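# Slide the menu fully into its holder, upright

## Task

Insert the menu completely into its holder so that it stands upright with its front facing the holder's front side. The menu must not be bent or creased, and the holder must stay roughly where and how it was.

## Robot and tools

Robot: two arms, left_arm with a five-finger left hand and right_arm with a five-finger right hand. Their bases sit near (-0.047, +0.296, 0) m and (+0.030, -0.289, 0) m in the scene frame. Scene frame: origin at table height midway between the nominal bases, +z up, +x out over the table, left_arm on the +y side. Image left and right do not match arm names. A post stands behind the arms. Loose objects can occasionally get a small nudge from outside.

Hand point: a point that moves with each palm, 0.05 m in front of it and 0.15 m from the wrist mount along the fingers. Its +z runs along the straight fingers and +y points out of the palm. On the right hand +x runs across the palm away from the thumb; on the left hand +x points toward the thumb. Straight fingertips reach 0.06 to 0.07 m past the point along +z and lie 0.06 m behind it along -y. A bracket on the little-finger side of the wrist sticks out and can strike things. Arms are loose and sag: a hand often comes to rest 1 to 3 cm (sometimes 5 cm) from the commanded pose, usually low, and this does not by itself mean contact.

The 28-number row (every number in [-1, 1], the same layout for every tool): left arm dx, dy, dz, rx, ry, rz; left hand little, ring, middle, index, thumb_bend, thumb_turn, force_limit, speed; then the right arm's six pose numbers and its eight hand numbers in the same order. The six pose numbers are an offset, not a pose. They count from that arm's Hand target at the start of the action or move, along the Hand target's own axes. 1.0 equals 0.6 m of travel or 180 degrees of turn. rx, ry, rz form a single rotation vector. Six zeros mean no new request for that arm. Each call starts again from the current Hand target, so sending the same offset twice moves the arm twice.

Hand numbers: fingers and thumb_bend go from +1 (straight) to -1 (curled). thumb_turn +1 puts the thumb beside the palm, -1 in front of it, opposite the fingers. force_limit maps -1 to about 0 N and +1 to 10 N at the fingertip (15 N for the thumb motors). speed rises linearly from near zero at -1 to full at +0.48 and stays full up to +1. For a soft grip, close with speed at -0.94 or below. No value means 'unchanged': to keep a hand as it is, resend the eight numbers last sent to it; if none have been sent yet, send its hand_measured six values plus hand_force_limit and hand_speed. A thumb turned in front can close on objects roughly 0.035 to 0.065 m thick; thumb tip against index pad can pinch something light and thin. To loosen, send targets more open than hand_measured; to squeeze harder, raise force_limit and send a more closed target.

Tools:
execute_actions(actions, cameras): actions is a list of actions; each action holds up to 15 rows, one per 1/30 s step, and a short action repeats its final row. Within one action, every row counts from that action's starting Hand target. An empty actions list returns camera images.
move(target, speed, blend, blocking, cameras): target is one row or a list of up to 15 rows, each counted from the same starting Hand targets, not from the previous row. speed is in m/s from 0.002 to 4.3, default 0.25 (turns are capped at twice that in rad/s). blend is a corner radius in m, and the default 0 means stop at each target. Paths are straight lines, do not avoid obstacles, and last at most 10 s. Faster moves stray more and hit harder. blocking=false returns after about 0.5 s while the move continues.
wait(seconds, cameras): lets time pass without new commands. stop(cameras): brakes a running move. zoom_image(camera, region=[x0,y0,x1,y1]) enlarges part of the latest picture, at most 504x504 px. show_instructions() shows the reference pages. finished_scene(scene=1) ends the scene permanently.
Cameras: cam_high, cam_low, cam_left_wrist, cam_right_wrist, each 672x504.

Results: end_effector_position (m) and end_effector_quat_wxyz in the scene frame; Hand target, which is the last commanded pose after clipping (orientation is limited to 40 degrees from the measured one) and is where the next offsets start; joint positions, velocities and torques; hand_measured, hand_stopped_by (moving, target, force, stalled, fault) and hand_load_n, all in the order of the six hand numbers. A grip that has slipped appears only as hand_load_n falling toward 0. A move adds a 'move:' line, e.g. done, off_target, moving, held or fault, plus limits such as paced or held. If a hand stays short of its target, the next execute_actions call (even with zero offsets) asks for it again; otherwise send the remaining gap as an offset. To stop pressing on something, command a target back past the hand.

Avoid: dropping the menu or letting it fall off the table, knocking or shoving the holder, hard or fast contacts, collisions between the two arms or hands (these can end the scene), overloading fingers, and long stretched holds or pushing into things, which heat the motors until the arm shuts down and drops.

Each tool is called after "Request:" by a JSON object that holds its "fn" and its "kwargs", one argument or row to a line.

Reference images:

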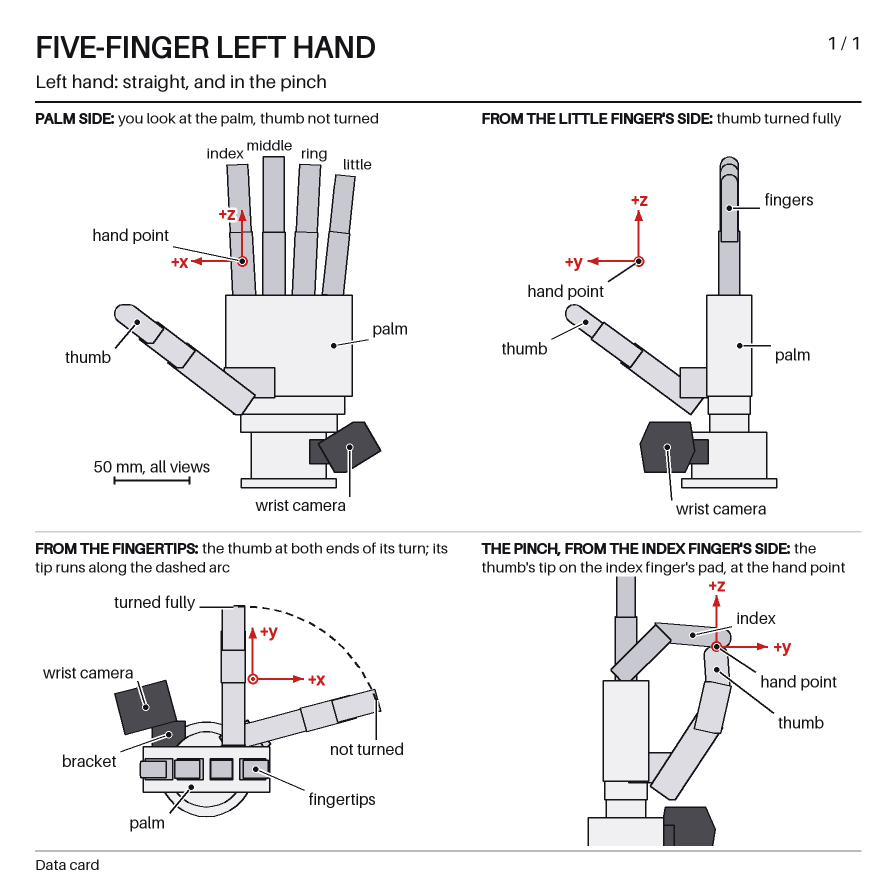

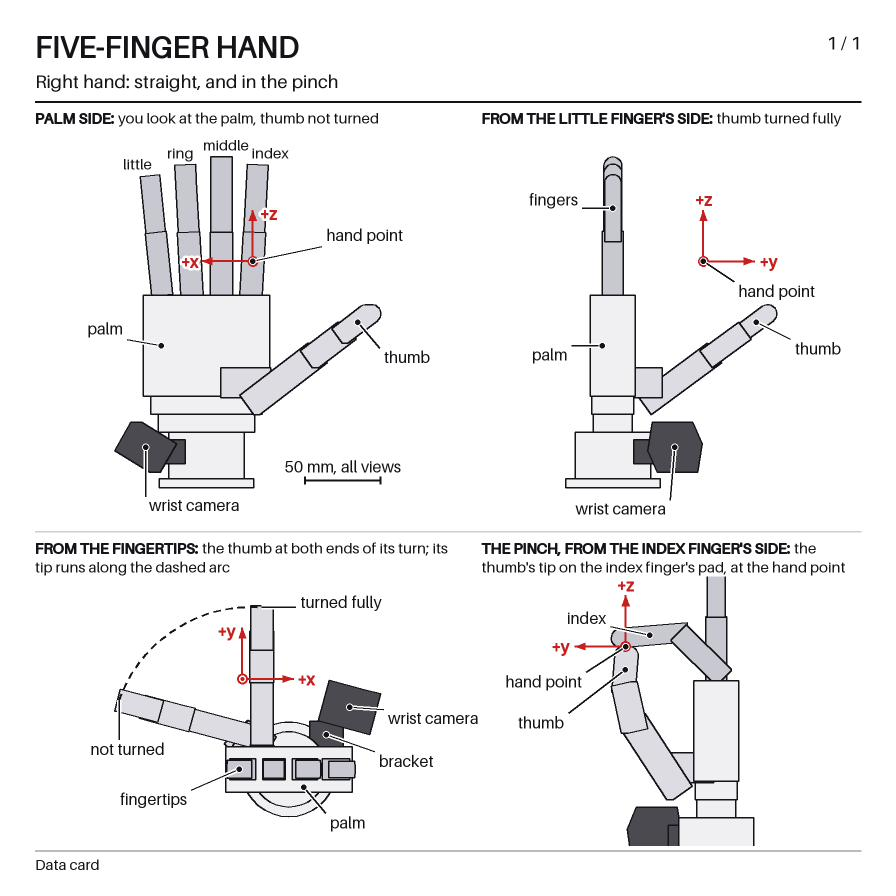

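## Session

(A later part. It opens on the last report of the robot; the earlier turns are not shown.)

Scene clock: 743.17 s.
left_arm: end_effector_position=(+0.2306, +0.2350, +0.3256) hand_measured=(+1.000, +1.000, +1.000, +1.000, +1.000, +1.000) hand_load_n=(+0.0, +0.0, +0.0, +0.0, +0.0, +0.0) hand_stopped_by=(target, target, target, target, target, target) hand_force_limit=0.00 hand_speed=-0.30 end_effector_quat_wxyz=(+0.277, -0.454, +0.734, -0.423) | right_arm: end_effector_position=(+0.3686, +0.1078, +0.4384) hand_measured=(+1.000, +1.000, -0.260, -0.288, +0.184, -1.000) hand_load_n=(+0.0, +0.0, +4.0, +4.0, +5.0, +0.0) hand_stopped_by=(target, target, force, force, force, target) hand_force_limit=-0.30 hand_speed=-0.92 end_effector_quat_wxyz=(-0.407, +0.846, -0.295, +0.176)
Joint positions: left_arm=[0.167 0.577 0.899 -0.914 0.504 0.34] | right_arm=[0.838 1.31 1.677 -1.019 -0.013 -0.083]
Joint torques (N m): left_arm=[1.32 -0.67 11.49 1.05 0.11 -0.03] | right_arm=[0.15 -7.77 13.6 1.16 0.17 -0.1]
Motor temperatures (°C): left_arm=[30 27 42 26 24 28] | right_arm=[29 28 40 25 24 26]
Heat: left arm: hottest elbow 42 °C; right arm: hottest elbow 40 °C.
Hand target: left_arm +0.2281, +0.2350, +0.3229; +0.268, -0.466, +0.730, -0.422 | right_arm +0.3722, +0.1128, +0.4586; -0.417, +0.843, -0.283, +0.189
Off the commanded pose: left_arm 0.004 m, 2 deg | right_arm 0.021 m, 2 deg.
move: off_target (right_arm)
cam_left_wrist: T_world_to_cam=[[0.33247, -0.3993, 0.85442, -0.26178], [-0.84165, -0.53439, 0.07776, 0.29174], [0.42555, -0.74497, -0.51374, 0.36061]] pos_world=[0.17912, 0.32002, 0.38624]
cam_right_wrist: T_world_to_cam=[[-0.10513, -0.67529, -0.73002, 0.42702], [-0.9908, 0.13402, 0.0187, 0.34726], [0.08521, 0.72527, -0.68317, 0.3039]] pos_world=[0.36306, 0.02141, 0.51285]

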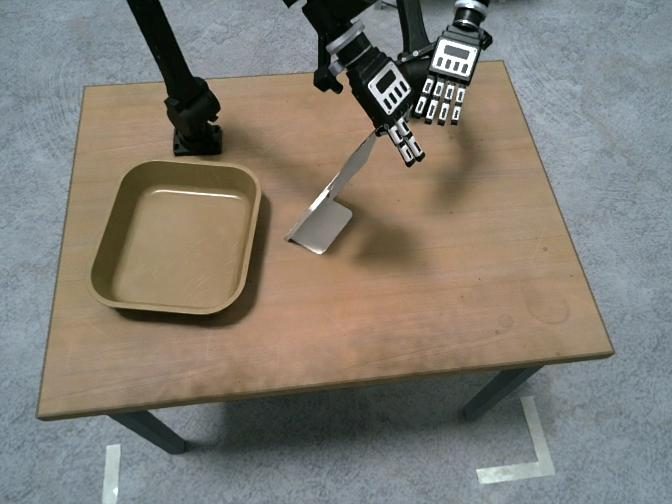

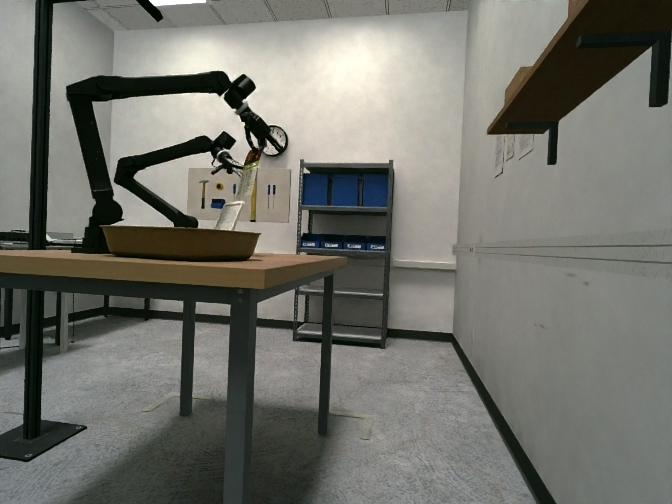

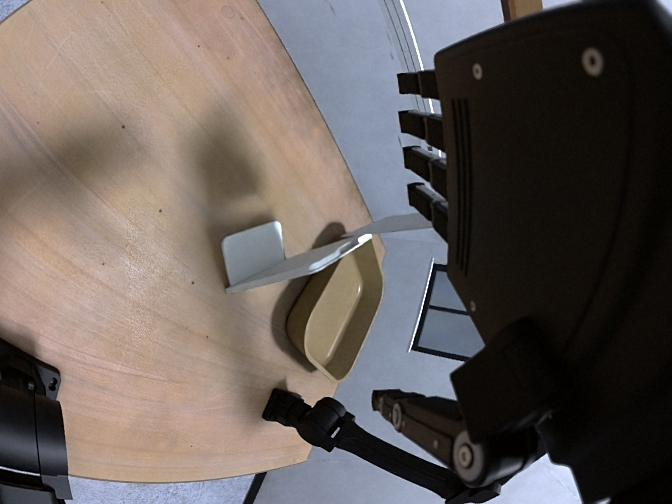

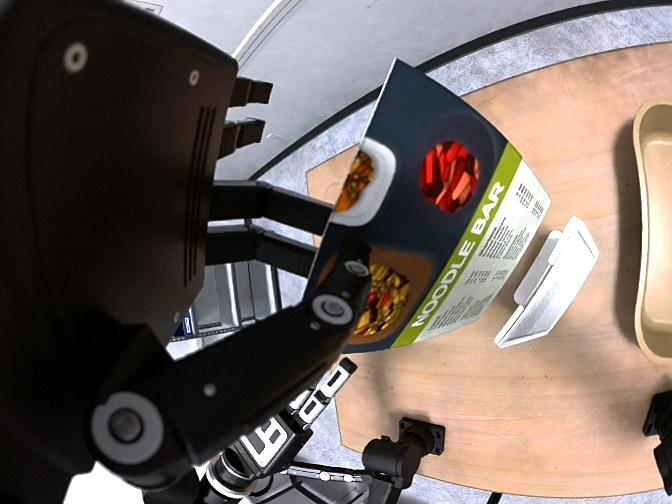

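Request:
{"fn": "move", "kwargs": {
  "target": [0,0,0,0,0,0,1,1,1,1,1,1,0,-0.3,-0.0125,0.045,-0.0148,0,0,0,1,1,-0.28,-0.29,0.17,-1,-0.3,-0.92],
  "speed": 0.06,
  "cameras": ["all"]
}}

Request:
{"fn": "zoom_image", "kwargs": {
  "camera": "cam_high",
  "region": [300, 130, 390, 230]
}}

Request:
{"fn": "zoom_image", "kwargs": {
  "camera": "cam_low",
  "region": [215, 145, 275, 235]
}}

Request:
{"fn": "zoom_image", "kwargs": {
  "camera": "cam_left_wrist",
  "region": [300, 190, 450, 280]
}}

Request:
{"fn": "zoom_image", "kwargs": {
  "camera": "cam_right_wrist",
  "region": [430, 150, 640, 370]
}}

Scene clock: 814.87 s.
left_arm: end_effector_position=(+0.2306, +0.2350, +0.3256) hand_measured=(+1.000, +1.000, +1.000, +1.000, +1.000, +1.000) hand_load_n=(+0.0, +0.0, +0.0, +0.0, +0.0, +0.0) hand_stopped_by=(target, target, target, target, target, target) hand_force_limit=0.00 hand_speed=-0.30 end_effector_quat_wxyz=(+0.277, -0.454, +0.734, -0.423) | right_arm: end_effector_position=(+0.3503, +0.0944, +0.4443) hand_measured=(+1.000, +1.000, -0.260, -0.288, +0.184, -1.000) hand_load_n=(+0.0, +0.0, +4.0, +4.0, +5.0, +0.5) hand_stopped_by=(target, target, force, force, force, target) hand_force_limit=-0.30 hand_speed=-0.92 end_effector_quat_wxyz=(-0.413, +0.844, -0.291, +0.181)
Joint positions: left_arm=[0.167 0.577 0.899 -0.914 0.504 0.34] | right_arm=[0.85 1.249 1.633 -1.019 -0.003 -0.083]
Joint torques (N m): left_arm=[1.38 -0.73 11.51 1.07 0.11 -0.03] | right_arm=[0.38 -7.88 8.01 2.52 0.17 -0.03]
Heat: left arm: hottest elbow 42 °C; right arm: hottest elbow 40 °C.
Hand target: left_arm +0.2281, +0.2350, +0.3229; +0.268, -0.466, +0.730, -0.422 | right_arm +0.3529, +0.0989, +0.4414; -0.417, +0.843, -0.283, +0.189
Off the commanded pose: left_arm 0.004 m, 2 deg | right_arm 0.006 m, 1 deg.
move: done
cam_left_wrist: T_world_to_cam=[[0.33247, -0.3993, 0.85442, -0.26178], [-0.84165, -0.53439, 0.07776, 0.29174], [0.42555, -0.74497, -0.51374, 0.36061]] pos_world=[0.17912, 0.32002, 0.38624]
cam_right_wrist: T_world_to_cam=[[-0.091, -0.67013, -0.73664, 0.41787], [-0.99146, 0.13032, 0.00393, 0.33794], [0.09337, 0.73071, -0.67627, 0.31281]] pos_world=[0.34388, 0.00742, 0.51804]

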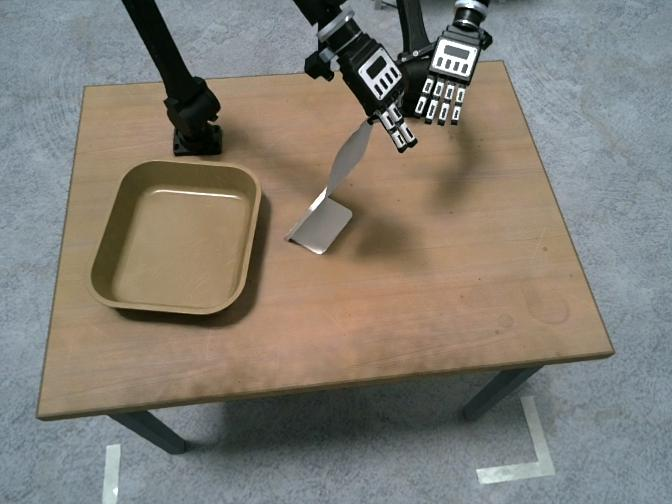

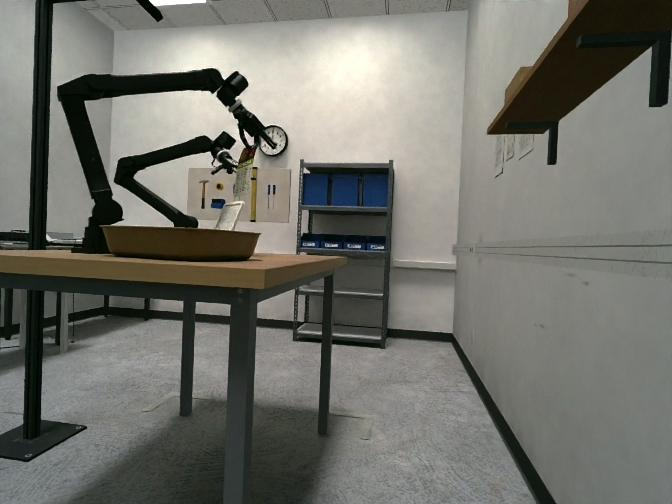

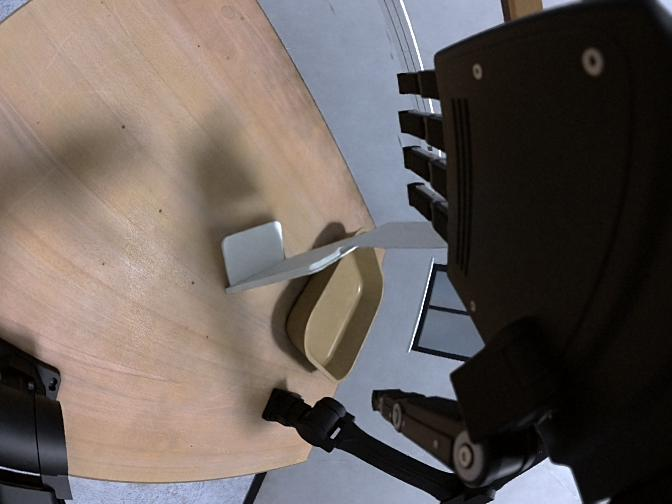

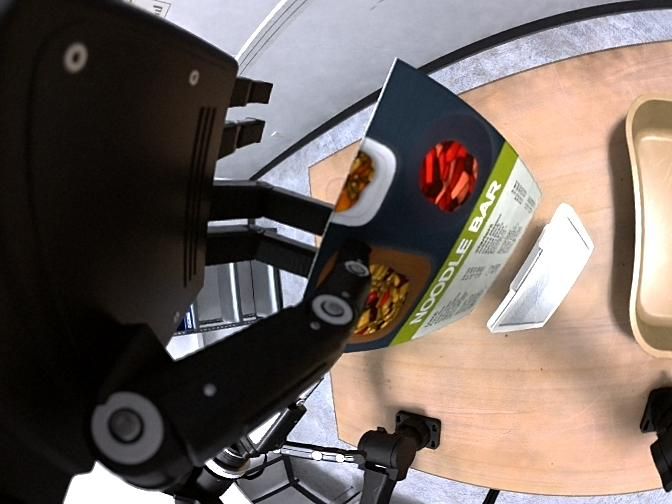

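Scaled by 5.040 from the camera's image (finer frame: 960x720).

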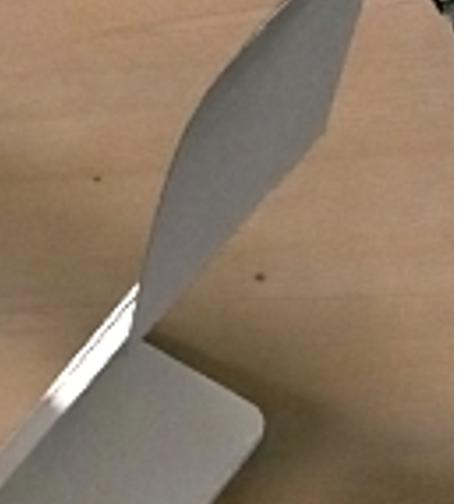

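Scaled by 5.600 from the camera's image (finer frame: 960x720).

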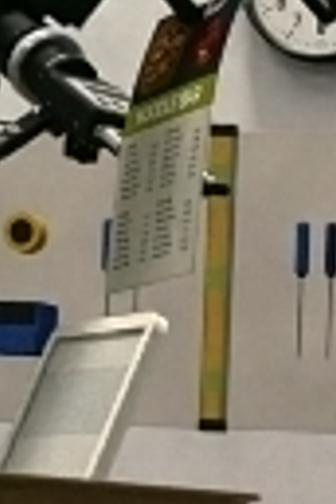

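Scaled by 3.360 from the camera's image (finer frame: 960x720).

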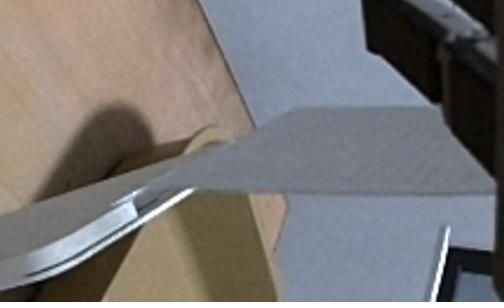

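Scaled by 2.291 from the camera's image (finer frame: 960x720).

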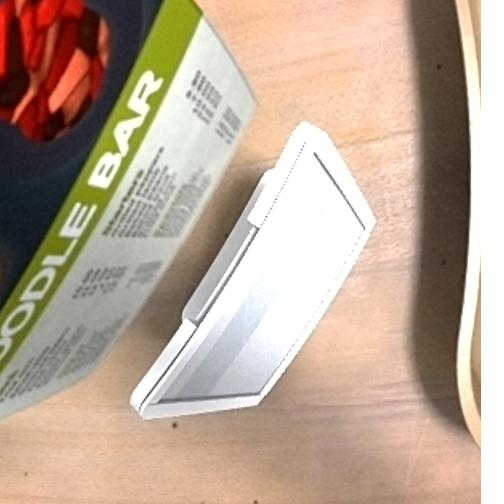

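Request:
{"fn": "zoom_image", "kwargs": {
  "camera": "cam_left_wrist",
  "region": [310, 205, 400, 275]
}}

Request:
{"fn": "zoom_image", "kwargs": {
  "camera": "cam_high",
  "region": [310, 150, 380, 220]
}}

Scaled by 5.600 from the camera's image (finer frame: 960x720).

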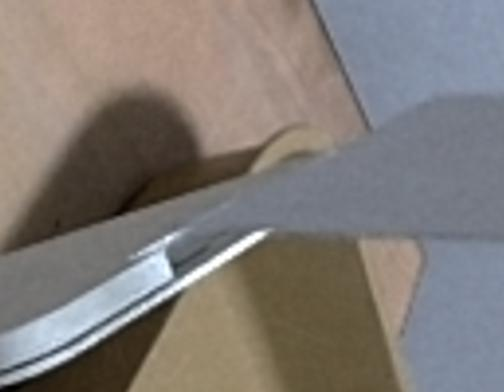

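Scaled by 7.200 from the camera's image (finer frame: 960x720).

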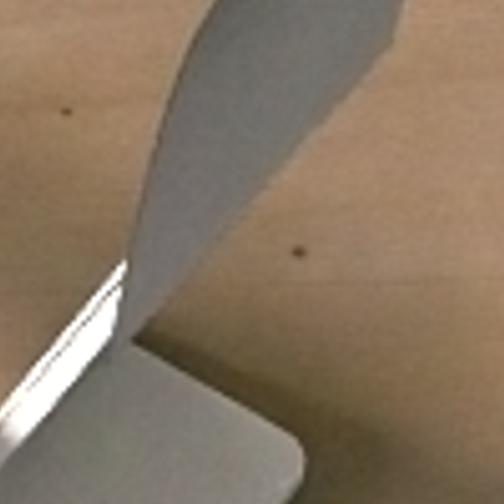

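Request:
{"fn": "zoom_image", "kwargs": {
  "camera": "cam_low",
  "region": [220, 180, 260, 220]
}}

Scaled by 12.600 from the camera's image (finer frame: 960x720).

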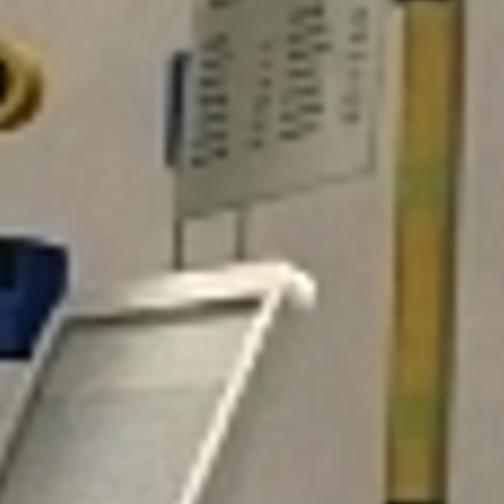

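Request:
{"fn": "move", "kwargs": {
  "target": [0,0,0,0,0,0,1,1,1,1,1,1,0,-0.3,-0.0033,0.0393,-0.0122,0.0007,-0.0067,-0.0048,1,1,-0.28,-0.29,0.17,-1,-0.3,-0.92],
  "speed": 0.05,
  "cameras": ["all"]
}}

Request:
{"fn": "zoom_image", "kwargs": {
  "camera": "cam_high",
  "region": [300, 130, 390, 230]
}}

Request:
{"fn": "zoom_image", "kwargs": {
  "camera": "cam_low",
  "region": [220, 180, 260, 220]
}}

Request:
{"fn": "zoom_image", "kwargs": {
  "camera": "cam_left_wrist",
  "region": [310, 205, 400, 275]
}}

Request:
{"fn": "zoom_image", "kwargs": {
  "camera": "cam_right_wrist",
  "region": [440, 160, 600, 360]
}}

Scene clock: 840.27 s.
left_arm: end_effector_position=(+0.2306, +0.2350, +0.3256) hand_measured=(+1.000, +1.000, +1.000, +1.000, +1.000, +1.000) hand_load_n=(+0.0, +0.0, +0.0, +0.0, +0.0, +0.0) hand_stopped_by=(target, target, target, target, target, target) hand_force_limit=0.00 hand_speed=-0.30 end_effector_quat_wxyz=(+0.277, -0.454, +0.734, -0.423) | right_arm: end_effector_position=(+0.3377, +0.0817, +0.4271) hand_measured=(+1.000, +1.000, -0.260, -0.288, +0.184, -1.000) hand_load_n=(+0.0, -0.5, +4.0, +4.0, +5.0, +0.0) hand_stopped_by=(target, target, force, force, force, target) hand_force_limit=-0.30 hand_speed=-0.92 end_effector_quat_wxyz=(-0.412, +0.847, -0.283, +0.180)
Joint positions: left_arm=[0.167 0.577 0.899 -0.914 0.504 0.34] | right_arm=[0.85 1.192 1.54 -0.987 -0.01 -0.096]
Joint torques (N m): left_arm=[1.44 -0.79 11.48 1.05 0.11 -0.03] | right_arm=[-0.79 -7.24 8.24 2.47 -0.16 -0.12]
Heat: left arm: hottest elbow 42 °C; right arm: hottest elbow 38 °C.
Hand target: left_arm +0.2281, +0.2350, +0.3229; +0.268, -0.466, +0.730, -0.422 | right_arm +0.3398, +0.0841, +0.4265; -0.419, +0.847, -0.272, +0.183
Off the commanded pose: left_arm 0.004 m, 2 deg | right_arm 0.003 m, 2 deg.
move: done
cam_left_wrist: T_world_to_cam=[[0.33247, -0.3993, 0.85442, -0.26178], [-0.84165, -0.53439, 0.07776, 0.29174], [0.42555, -0.74497, -0.51374, 0.36061]] pos_world=[0.17912, 0.32002, 0.38624]
cam_right_wrist: T_world_to_cam=[[-0.07942, -0.67629, -0.73234, 0.39034], [-0.99323, 0.11612, 0.00048, 0.33042], [0.08472, 0.72742, -0.68094, 0.31679]] pos_world=[0.33235, -0.00482, 0.50141]

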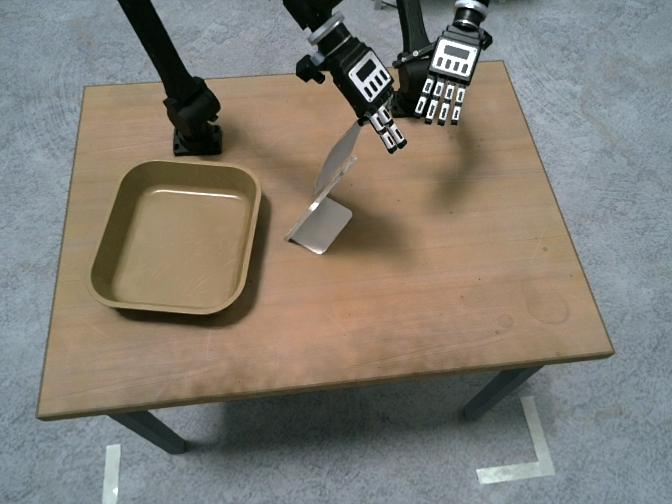

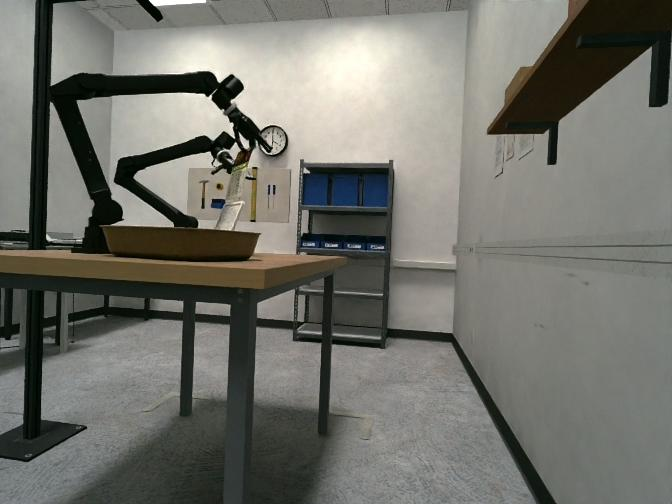

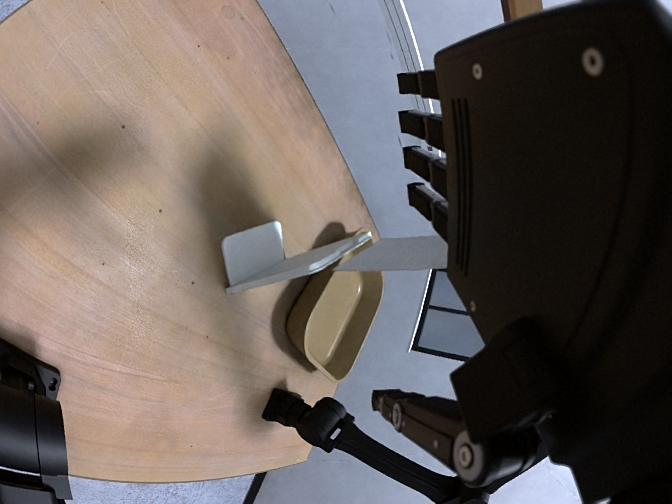

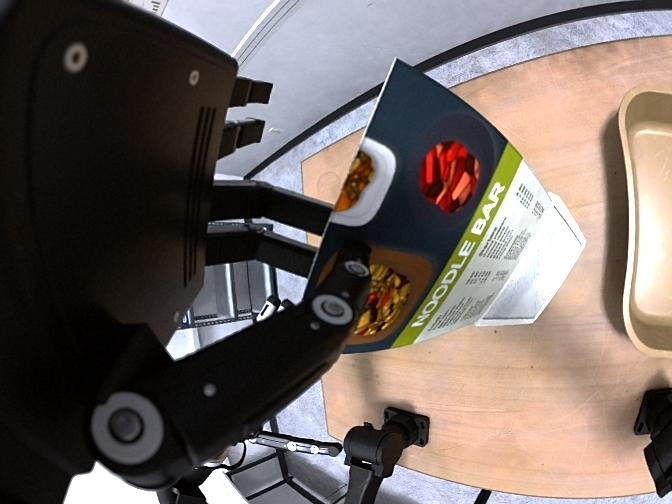

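Scaled by 5.040 from the camera's image (finer frame: 960x720).

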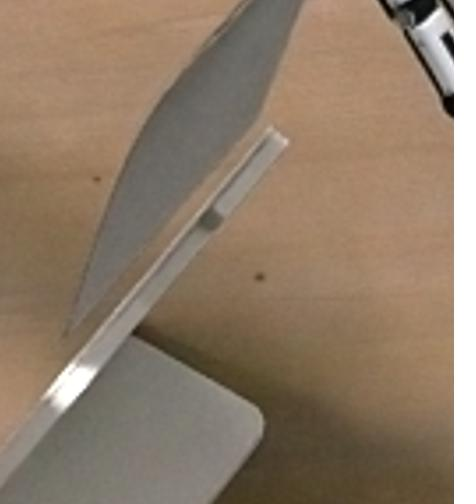

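Scaled by 12.600 from the camera's image (finer frame: 960x720).

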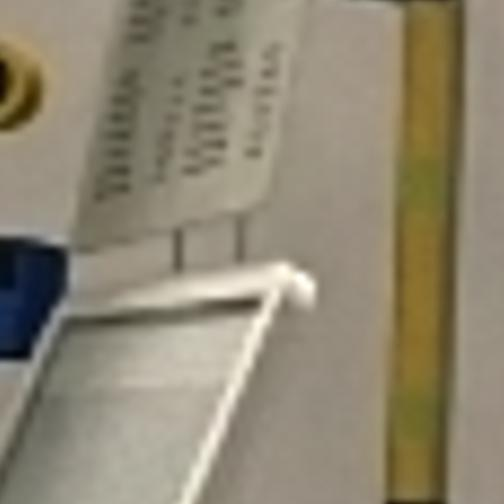

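Scaled by 5.600 from the camera's image (finer frame: 960x720).

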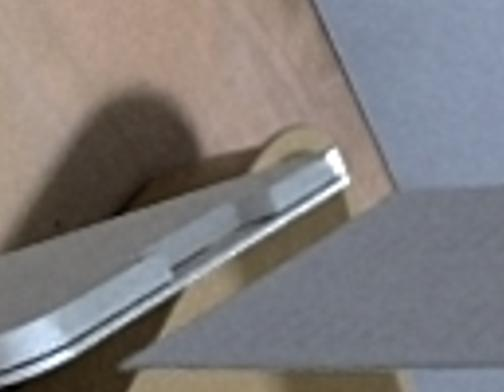

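Scaled by 2.520 from the camera's image (finer frame: 960x720).

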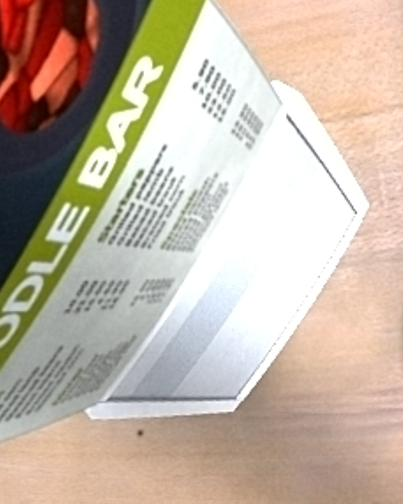

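Request:
{"fn": "wait", "kwargs": {
  "seconds": 1,
  "cameras": ["all"]
}}

Request:
{"fn": "zoom_image", "kwargs": {
  "camera": "cam_high",
  "region": [300, 130, 390, 230]
}}

Request:
{"fn": "zoom_image", "kwargs": {
  "camera": "cam_low",
  "region": [220, 180, 260, 220]
}}

Request:
{"fn": "zoom_image", "kwargs": {
  "camera": "cam_left_wrist",
  "region": [310, 205, 400, 275]
}}

Request:
{"fn": "zoom_image", "kwargs": {
  "camera": "cam_right_wrist",
  "region": [440, 160, 600, 360]
}}

Scene clock: 857.63 s.
left_arm: end_effector_position=(+0.2306, +0.2350, +0.3256) hand_measured=(+1.000, +1.000, +1.000, +1.000, +1.000, +1.000) hand_load_n=(+0.0, +0.0, +0.0, +0.0, +0.0, -0.5) hand_stopped_by=(target, target, target, target, target, target) hand_force_limit=0.00 hand_speed=-0.30 end_effector_quat_wxyz=(+0.277, -0.454, +0.734, -0.423) | right_arm: end_effector_position=(+0.3377, +0.0817, +0.4271) hand_measured=(+1.000, +1.000, -0.260, -0.288, +0.184, -1.000) hand_load_n=(+0.0, +0.0, +4.0, +4.0, +5.0, +0.0) hand_stopped_by=(target, target, force, force, force, target) hand_force_limit=-0.30 hand_speed=-0.92 end_effector_quat_wxyz=(-0.412, +0.847, -0.283, +0.180)
Joint positions: left_arm=[0.167 0.577 0.899 -0.914 0.504 0.34] | right_arm=[0.85 1.192 1.54 -0.987 -0.01 -0.096]
Joint torques (N m): left_arm=[1.38 -0.73 11.49 1.05 0.11 -0.03] | right_arm=[-0.97 -7.47 8.25 2.52 -0.18 -0.11]
Heat: left arm: hottest elbow 42 °C; right arm: hottest elbow 38 °C.
Hand target: left_arm +0.2281, +0.2350, +0.3229; +0.268, -0.466, +0.730, -0.422 | right_arm +0.3398, +0.0841, +0.4265; -0.419, +0.847, -0.272, +0.183
Off the commanded pose: left_arm 0.004 m, 2 deg | right_arm 0.003 m, 2 deg.
wait: 1.00 s; at rest from the start
cam_left_wrist: T_world_to_cam=[[0.33247, -0.3993, 0.85442, -0.26178], [-0.84165, -0.53439, 0.07776, 0.29174], [0.42555, -0.74497, -0.51374, 0.36061]] pos_world=[0.17912, 0.32002, 0.38624]
cam_right_wrist: T_world_to_cam=[[-0.07942, -0.67629, -0.73234, 0.39034], [-0.99323, 0.11612, 0.00048, 0.33042], [0.08472, 0.72742, -0.68094, 0.31679]] pos_world=[0.33235, -0.00482, 0.50141]

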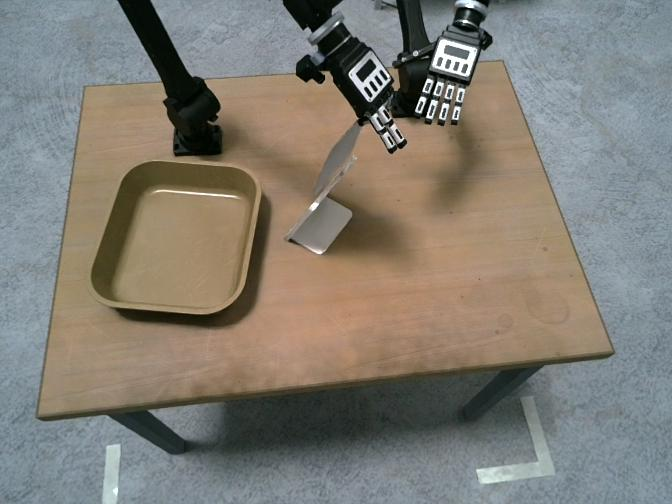

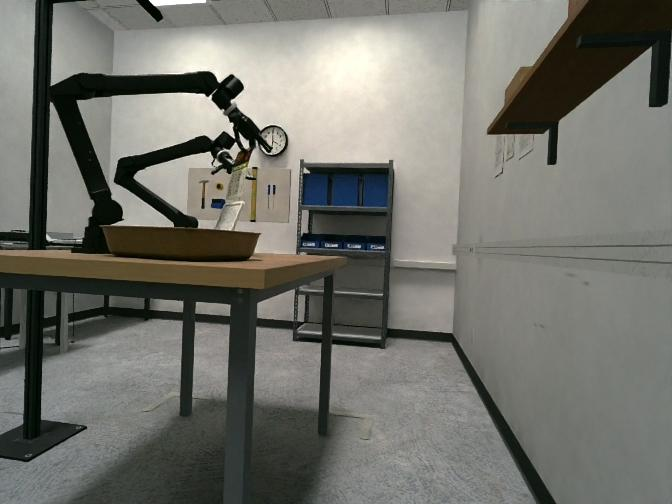

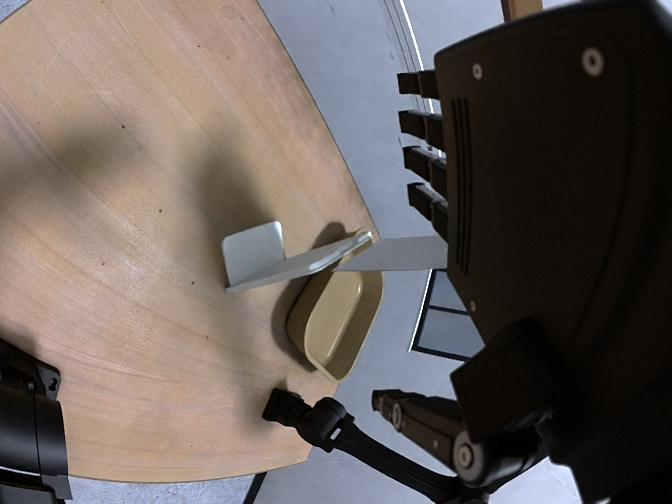

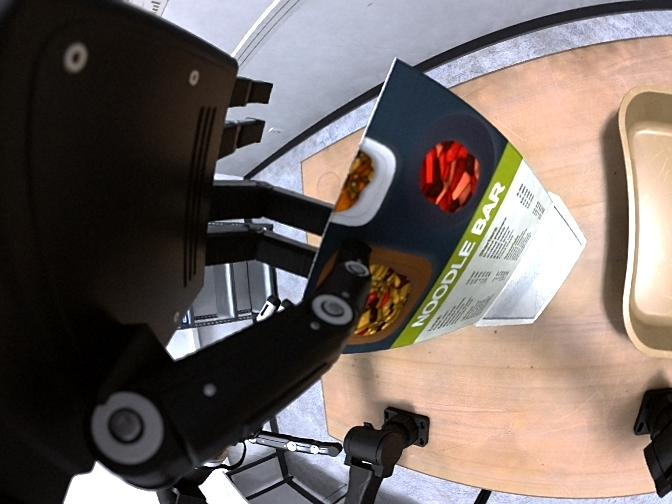

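Scaled by 5.040 from the camera's image (finer frame: 960x720).

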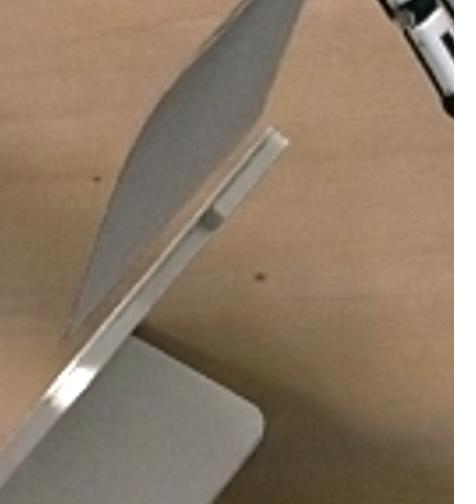

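Scaled by 12.600 from the camera's image (finer frame: 960x720).

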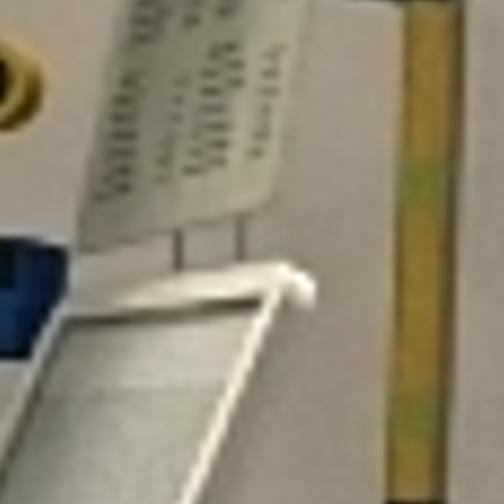

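Scaled by 5.600 from the camera's image (finer frame: 960x720).

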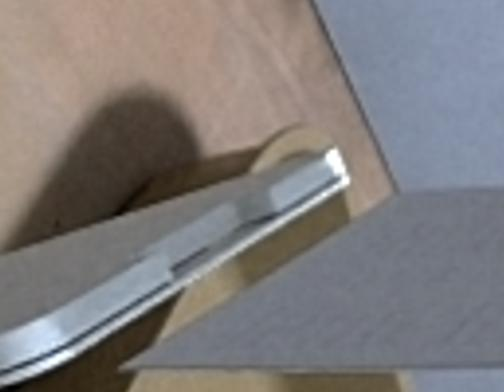

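Scaled by 2.520 from the camera's image (finer frame: 960x720).

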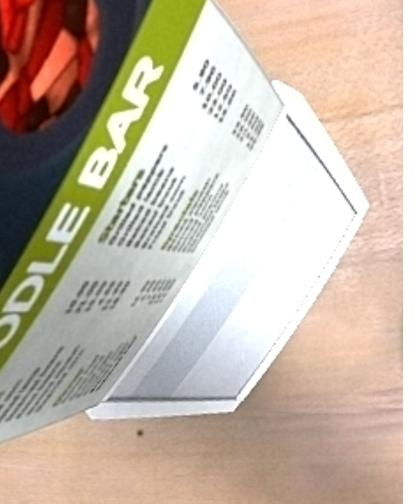

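Request:
{"fn": "move", "kwargs": {
  "target": [0,0,0,0,0,0,1,1,1,1,1,1,0,-0.3,0.0035,0.0148,0.0227,0.0008,-0.0081,-0.0058,1,1,-0.28,-0.29,0.17,-1,-0.3,-0.92],
  "speed": 0.03,
  "cameras": []
}}

Request:
{"fn": "wait", "kwargs": {
  "seconds": 1.5,
  "cameras": ["all"]
}}

Request:
{"fn": "zoom_image", "kwargs": {
  "camera": "cam_high",
  "region": [300, 130, 390, 230]
}}

Request:
{"fn": "zoom_image", "kwargs": {
  "camera": "cam_low",
  "region": [220, 180, 260, 220]
}}

Request:
{"fn": "zoom_image", "kwargs": {
  "camera": "cam_left_wrist",
  "region": [310, 205, 400, 275]
}}

Request:
{"fn": "zoom_image", "kwargs": {
  "camera": "cam_right_wrist",
  "region": [440, 160, 600, 360]
}}

Scene clock: 885.43 s.
left_arm: end_effector_position=(+0.2306, +0.2350, +0.3256) hand_measured=(+1.000, +1.000, +1.000, +1.000, +1.000, +1.000) hand_load_n=(+0.0, -0.5, -0.5, -0.5, +0.0, -0.5) hand_stopped_by=(target, target, target, target, target, target) hand_force_limit=0.00 hand_speed=-0.30 end_effector_quat_wxyz=(+0.277, -0.454, +0.734, -0.423) | right_arm: end_effector_position=(+0.3402, +0.0852, +0.4144) hand_measured=(+1.000, +1.000, -0.260, -0.288, +0.184, -1.000) hand_load_n=(+0.0, +0.0, +4.0, +4.5, +5.0, +0.0) hand_stopped_by=(target, target, force, force, force, target) hand_force_limit=-0.30 hand_speed=-0.92 end_effector_quat_wxyz=(-0.417, +0.851, -0.268, +0.172)
Joint positions: left_arm=[0.167 0.577 0.899 -0.914 0.504 0.34] | right_arm=[0.839 1.192 1.503 -0.947 -0.052 -0.124]
Joint torques (N m): left_arm=[1.32 -0.73 11.48 1.06 0.11 -0.04] | right_arm=[-1.38 -6.89 8.39 2.48 -0.22 -0.12]
Heat: left arm: hottest elbow 42 °C; right arm: hottest elbow 37 °C.
Hand target: left_arm +0.2281, +0.2350, +0.3229; +0.268, -0.466, +0.730, -0.422 | right_arm +0.3461, +0.0867, +0.4114; -0.422, +0.851, -0.258, +0.177
Off the commanded pose: left_arm 0.004 m, 2 deg | right_arm 0.007 m, 1 deg.
move: done

Scene clock: 886.93 s.
left_arm: end_effector_position=(+0.2306, +0.2350, +0.3256) hand_measured=(+1.000, +1.000, +1.000, +1.000, +1.000, +1.000) hand_load_n=(+0.0, -0.5, +0.0, +0.0, +0.0, +0.0) hand_stopped_by=(target, target, target, target, target, target) hand_force_limit=0.00 hand_speed=-0.30 end_effector_quat_wxyz=(+0.277, -0.454, +0.734, -0.423) | right_arm: end_effector_position=(+0.3402, +0.0852, +0.4144) hand_measured=(+1.000, +1.000, -0.260, -0.288, +0.184, -1.000) hand_load_n=(+0.0, +0.0, +4.0, +4.0, +5.0, +0.0) hand_stopped_by=(target, target, force, force, force, target) hand_force_limit=-0.30 hand_speed=-0.92 end_effector_quat_wxyz=(-0.417, +0.851, -0.268, +0.172)
Joint positions: left_arm=[0.167 0.577 0.899 -0.914 0.504 0.34] | right_arm=[0.839 1.192 1.503 -0.947 -0.052 -0.124]
Joint torques (N m): left_arm=[1.38 -0.67 11.49 1.06 0.1 -0.03] | right_arm=[-1.2 -7 8.38 2.47 -0.19 -0.13]
Heat: left arm: hottest elbow 42 °C; right arm: hottest elbow 37 °C.
Hand target: left_arm +0.2281, +0.2350, +0.3229; +0.268, -0.466, +0.730, -0.422 | right_arm +0.3461, +0.0867, +0.4114; -0.422, +0.851, -0.258, +0.177
Off the commanded pose: left_arm 0.004 m, 2 deg | right_arm 0.007 m, 1 deg.
wait: 1.50 s; at rest by 0.17 s
cam_left_wrist: T_world_to_cam=[[0.33247, -0.3993, 0.85442, -0.26178], [-0.84165, -0.53439, 0.07776, 0.29174], [0.42555, -0.74497, -0.51374, 0.36061]] pos_world=[0.17912, 0.32002, 0.38624]
cam_right_wrist: T_world_to_cam=[[-0.0532, -0.67561, -0.73534, 0.37578], [-0.99692, 0.07836, 0.00013, 0.3371], [0.05753, 0.73308, -0.6777, 0.31288]] pos_world=[0.33805, -0.0019, 0.48832]

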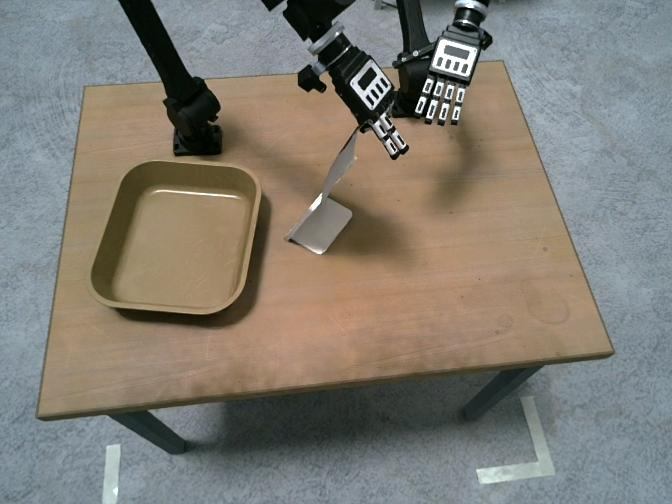

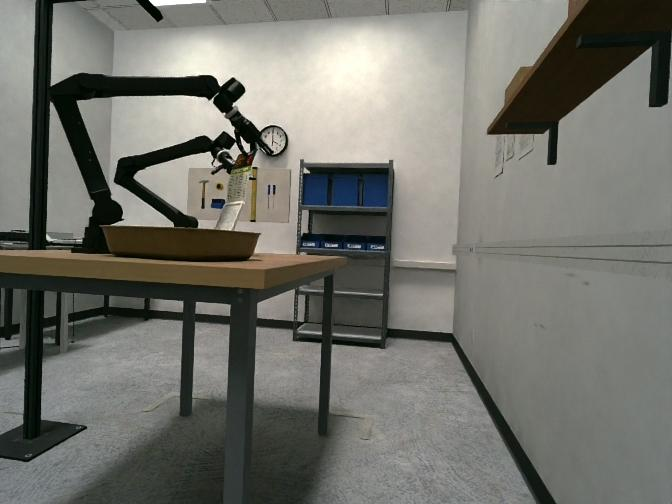

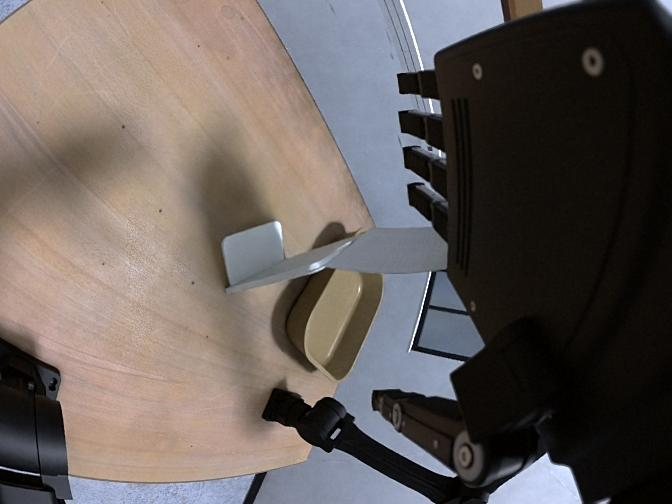

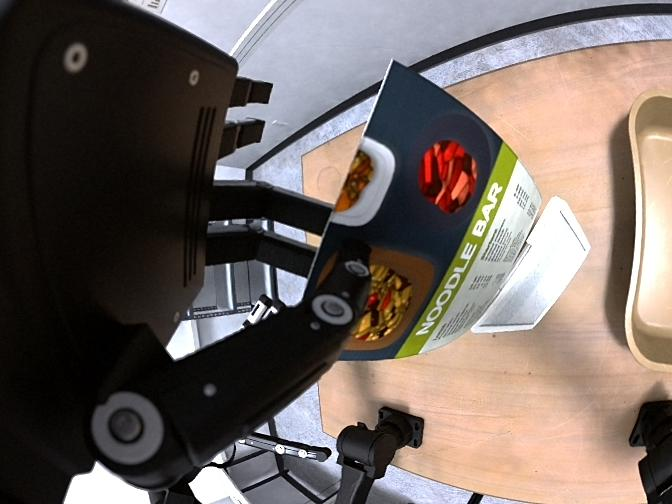

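Scaled by 5.040 from the camera's image (finer frame: 960x720).

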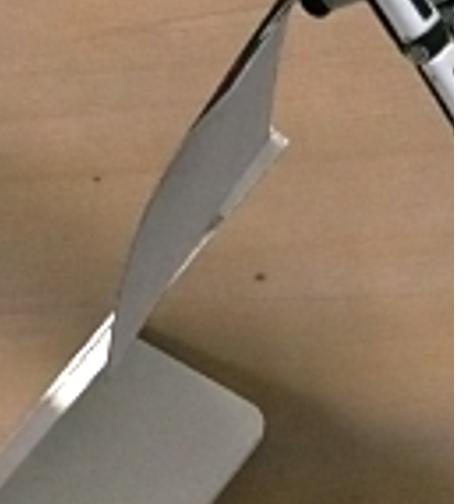

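Scaled by 12.600 from the camera's image (finer frame: 960x720).

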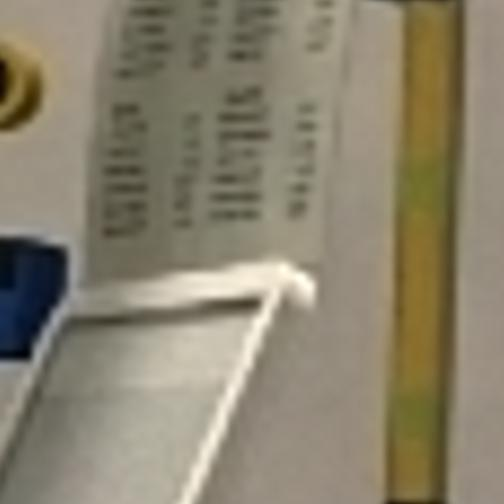

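Scaled by 5.600 from the camera's image (finer frame: 960x720).

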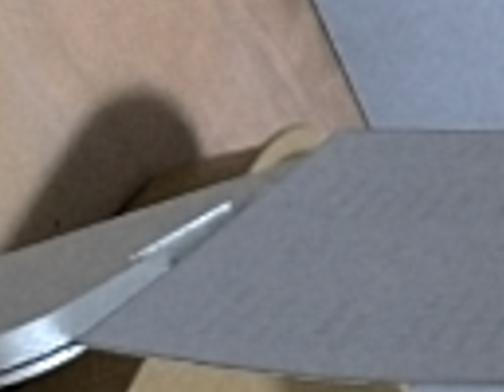

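Scaled by 2.520 from the camera's image (finer frame: 960x720).

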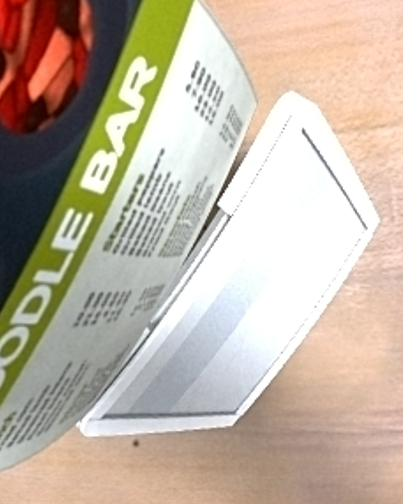

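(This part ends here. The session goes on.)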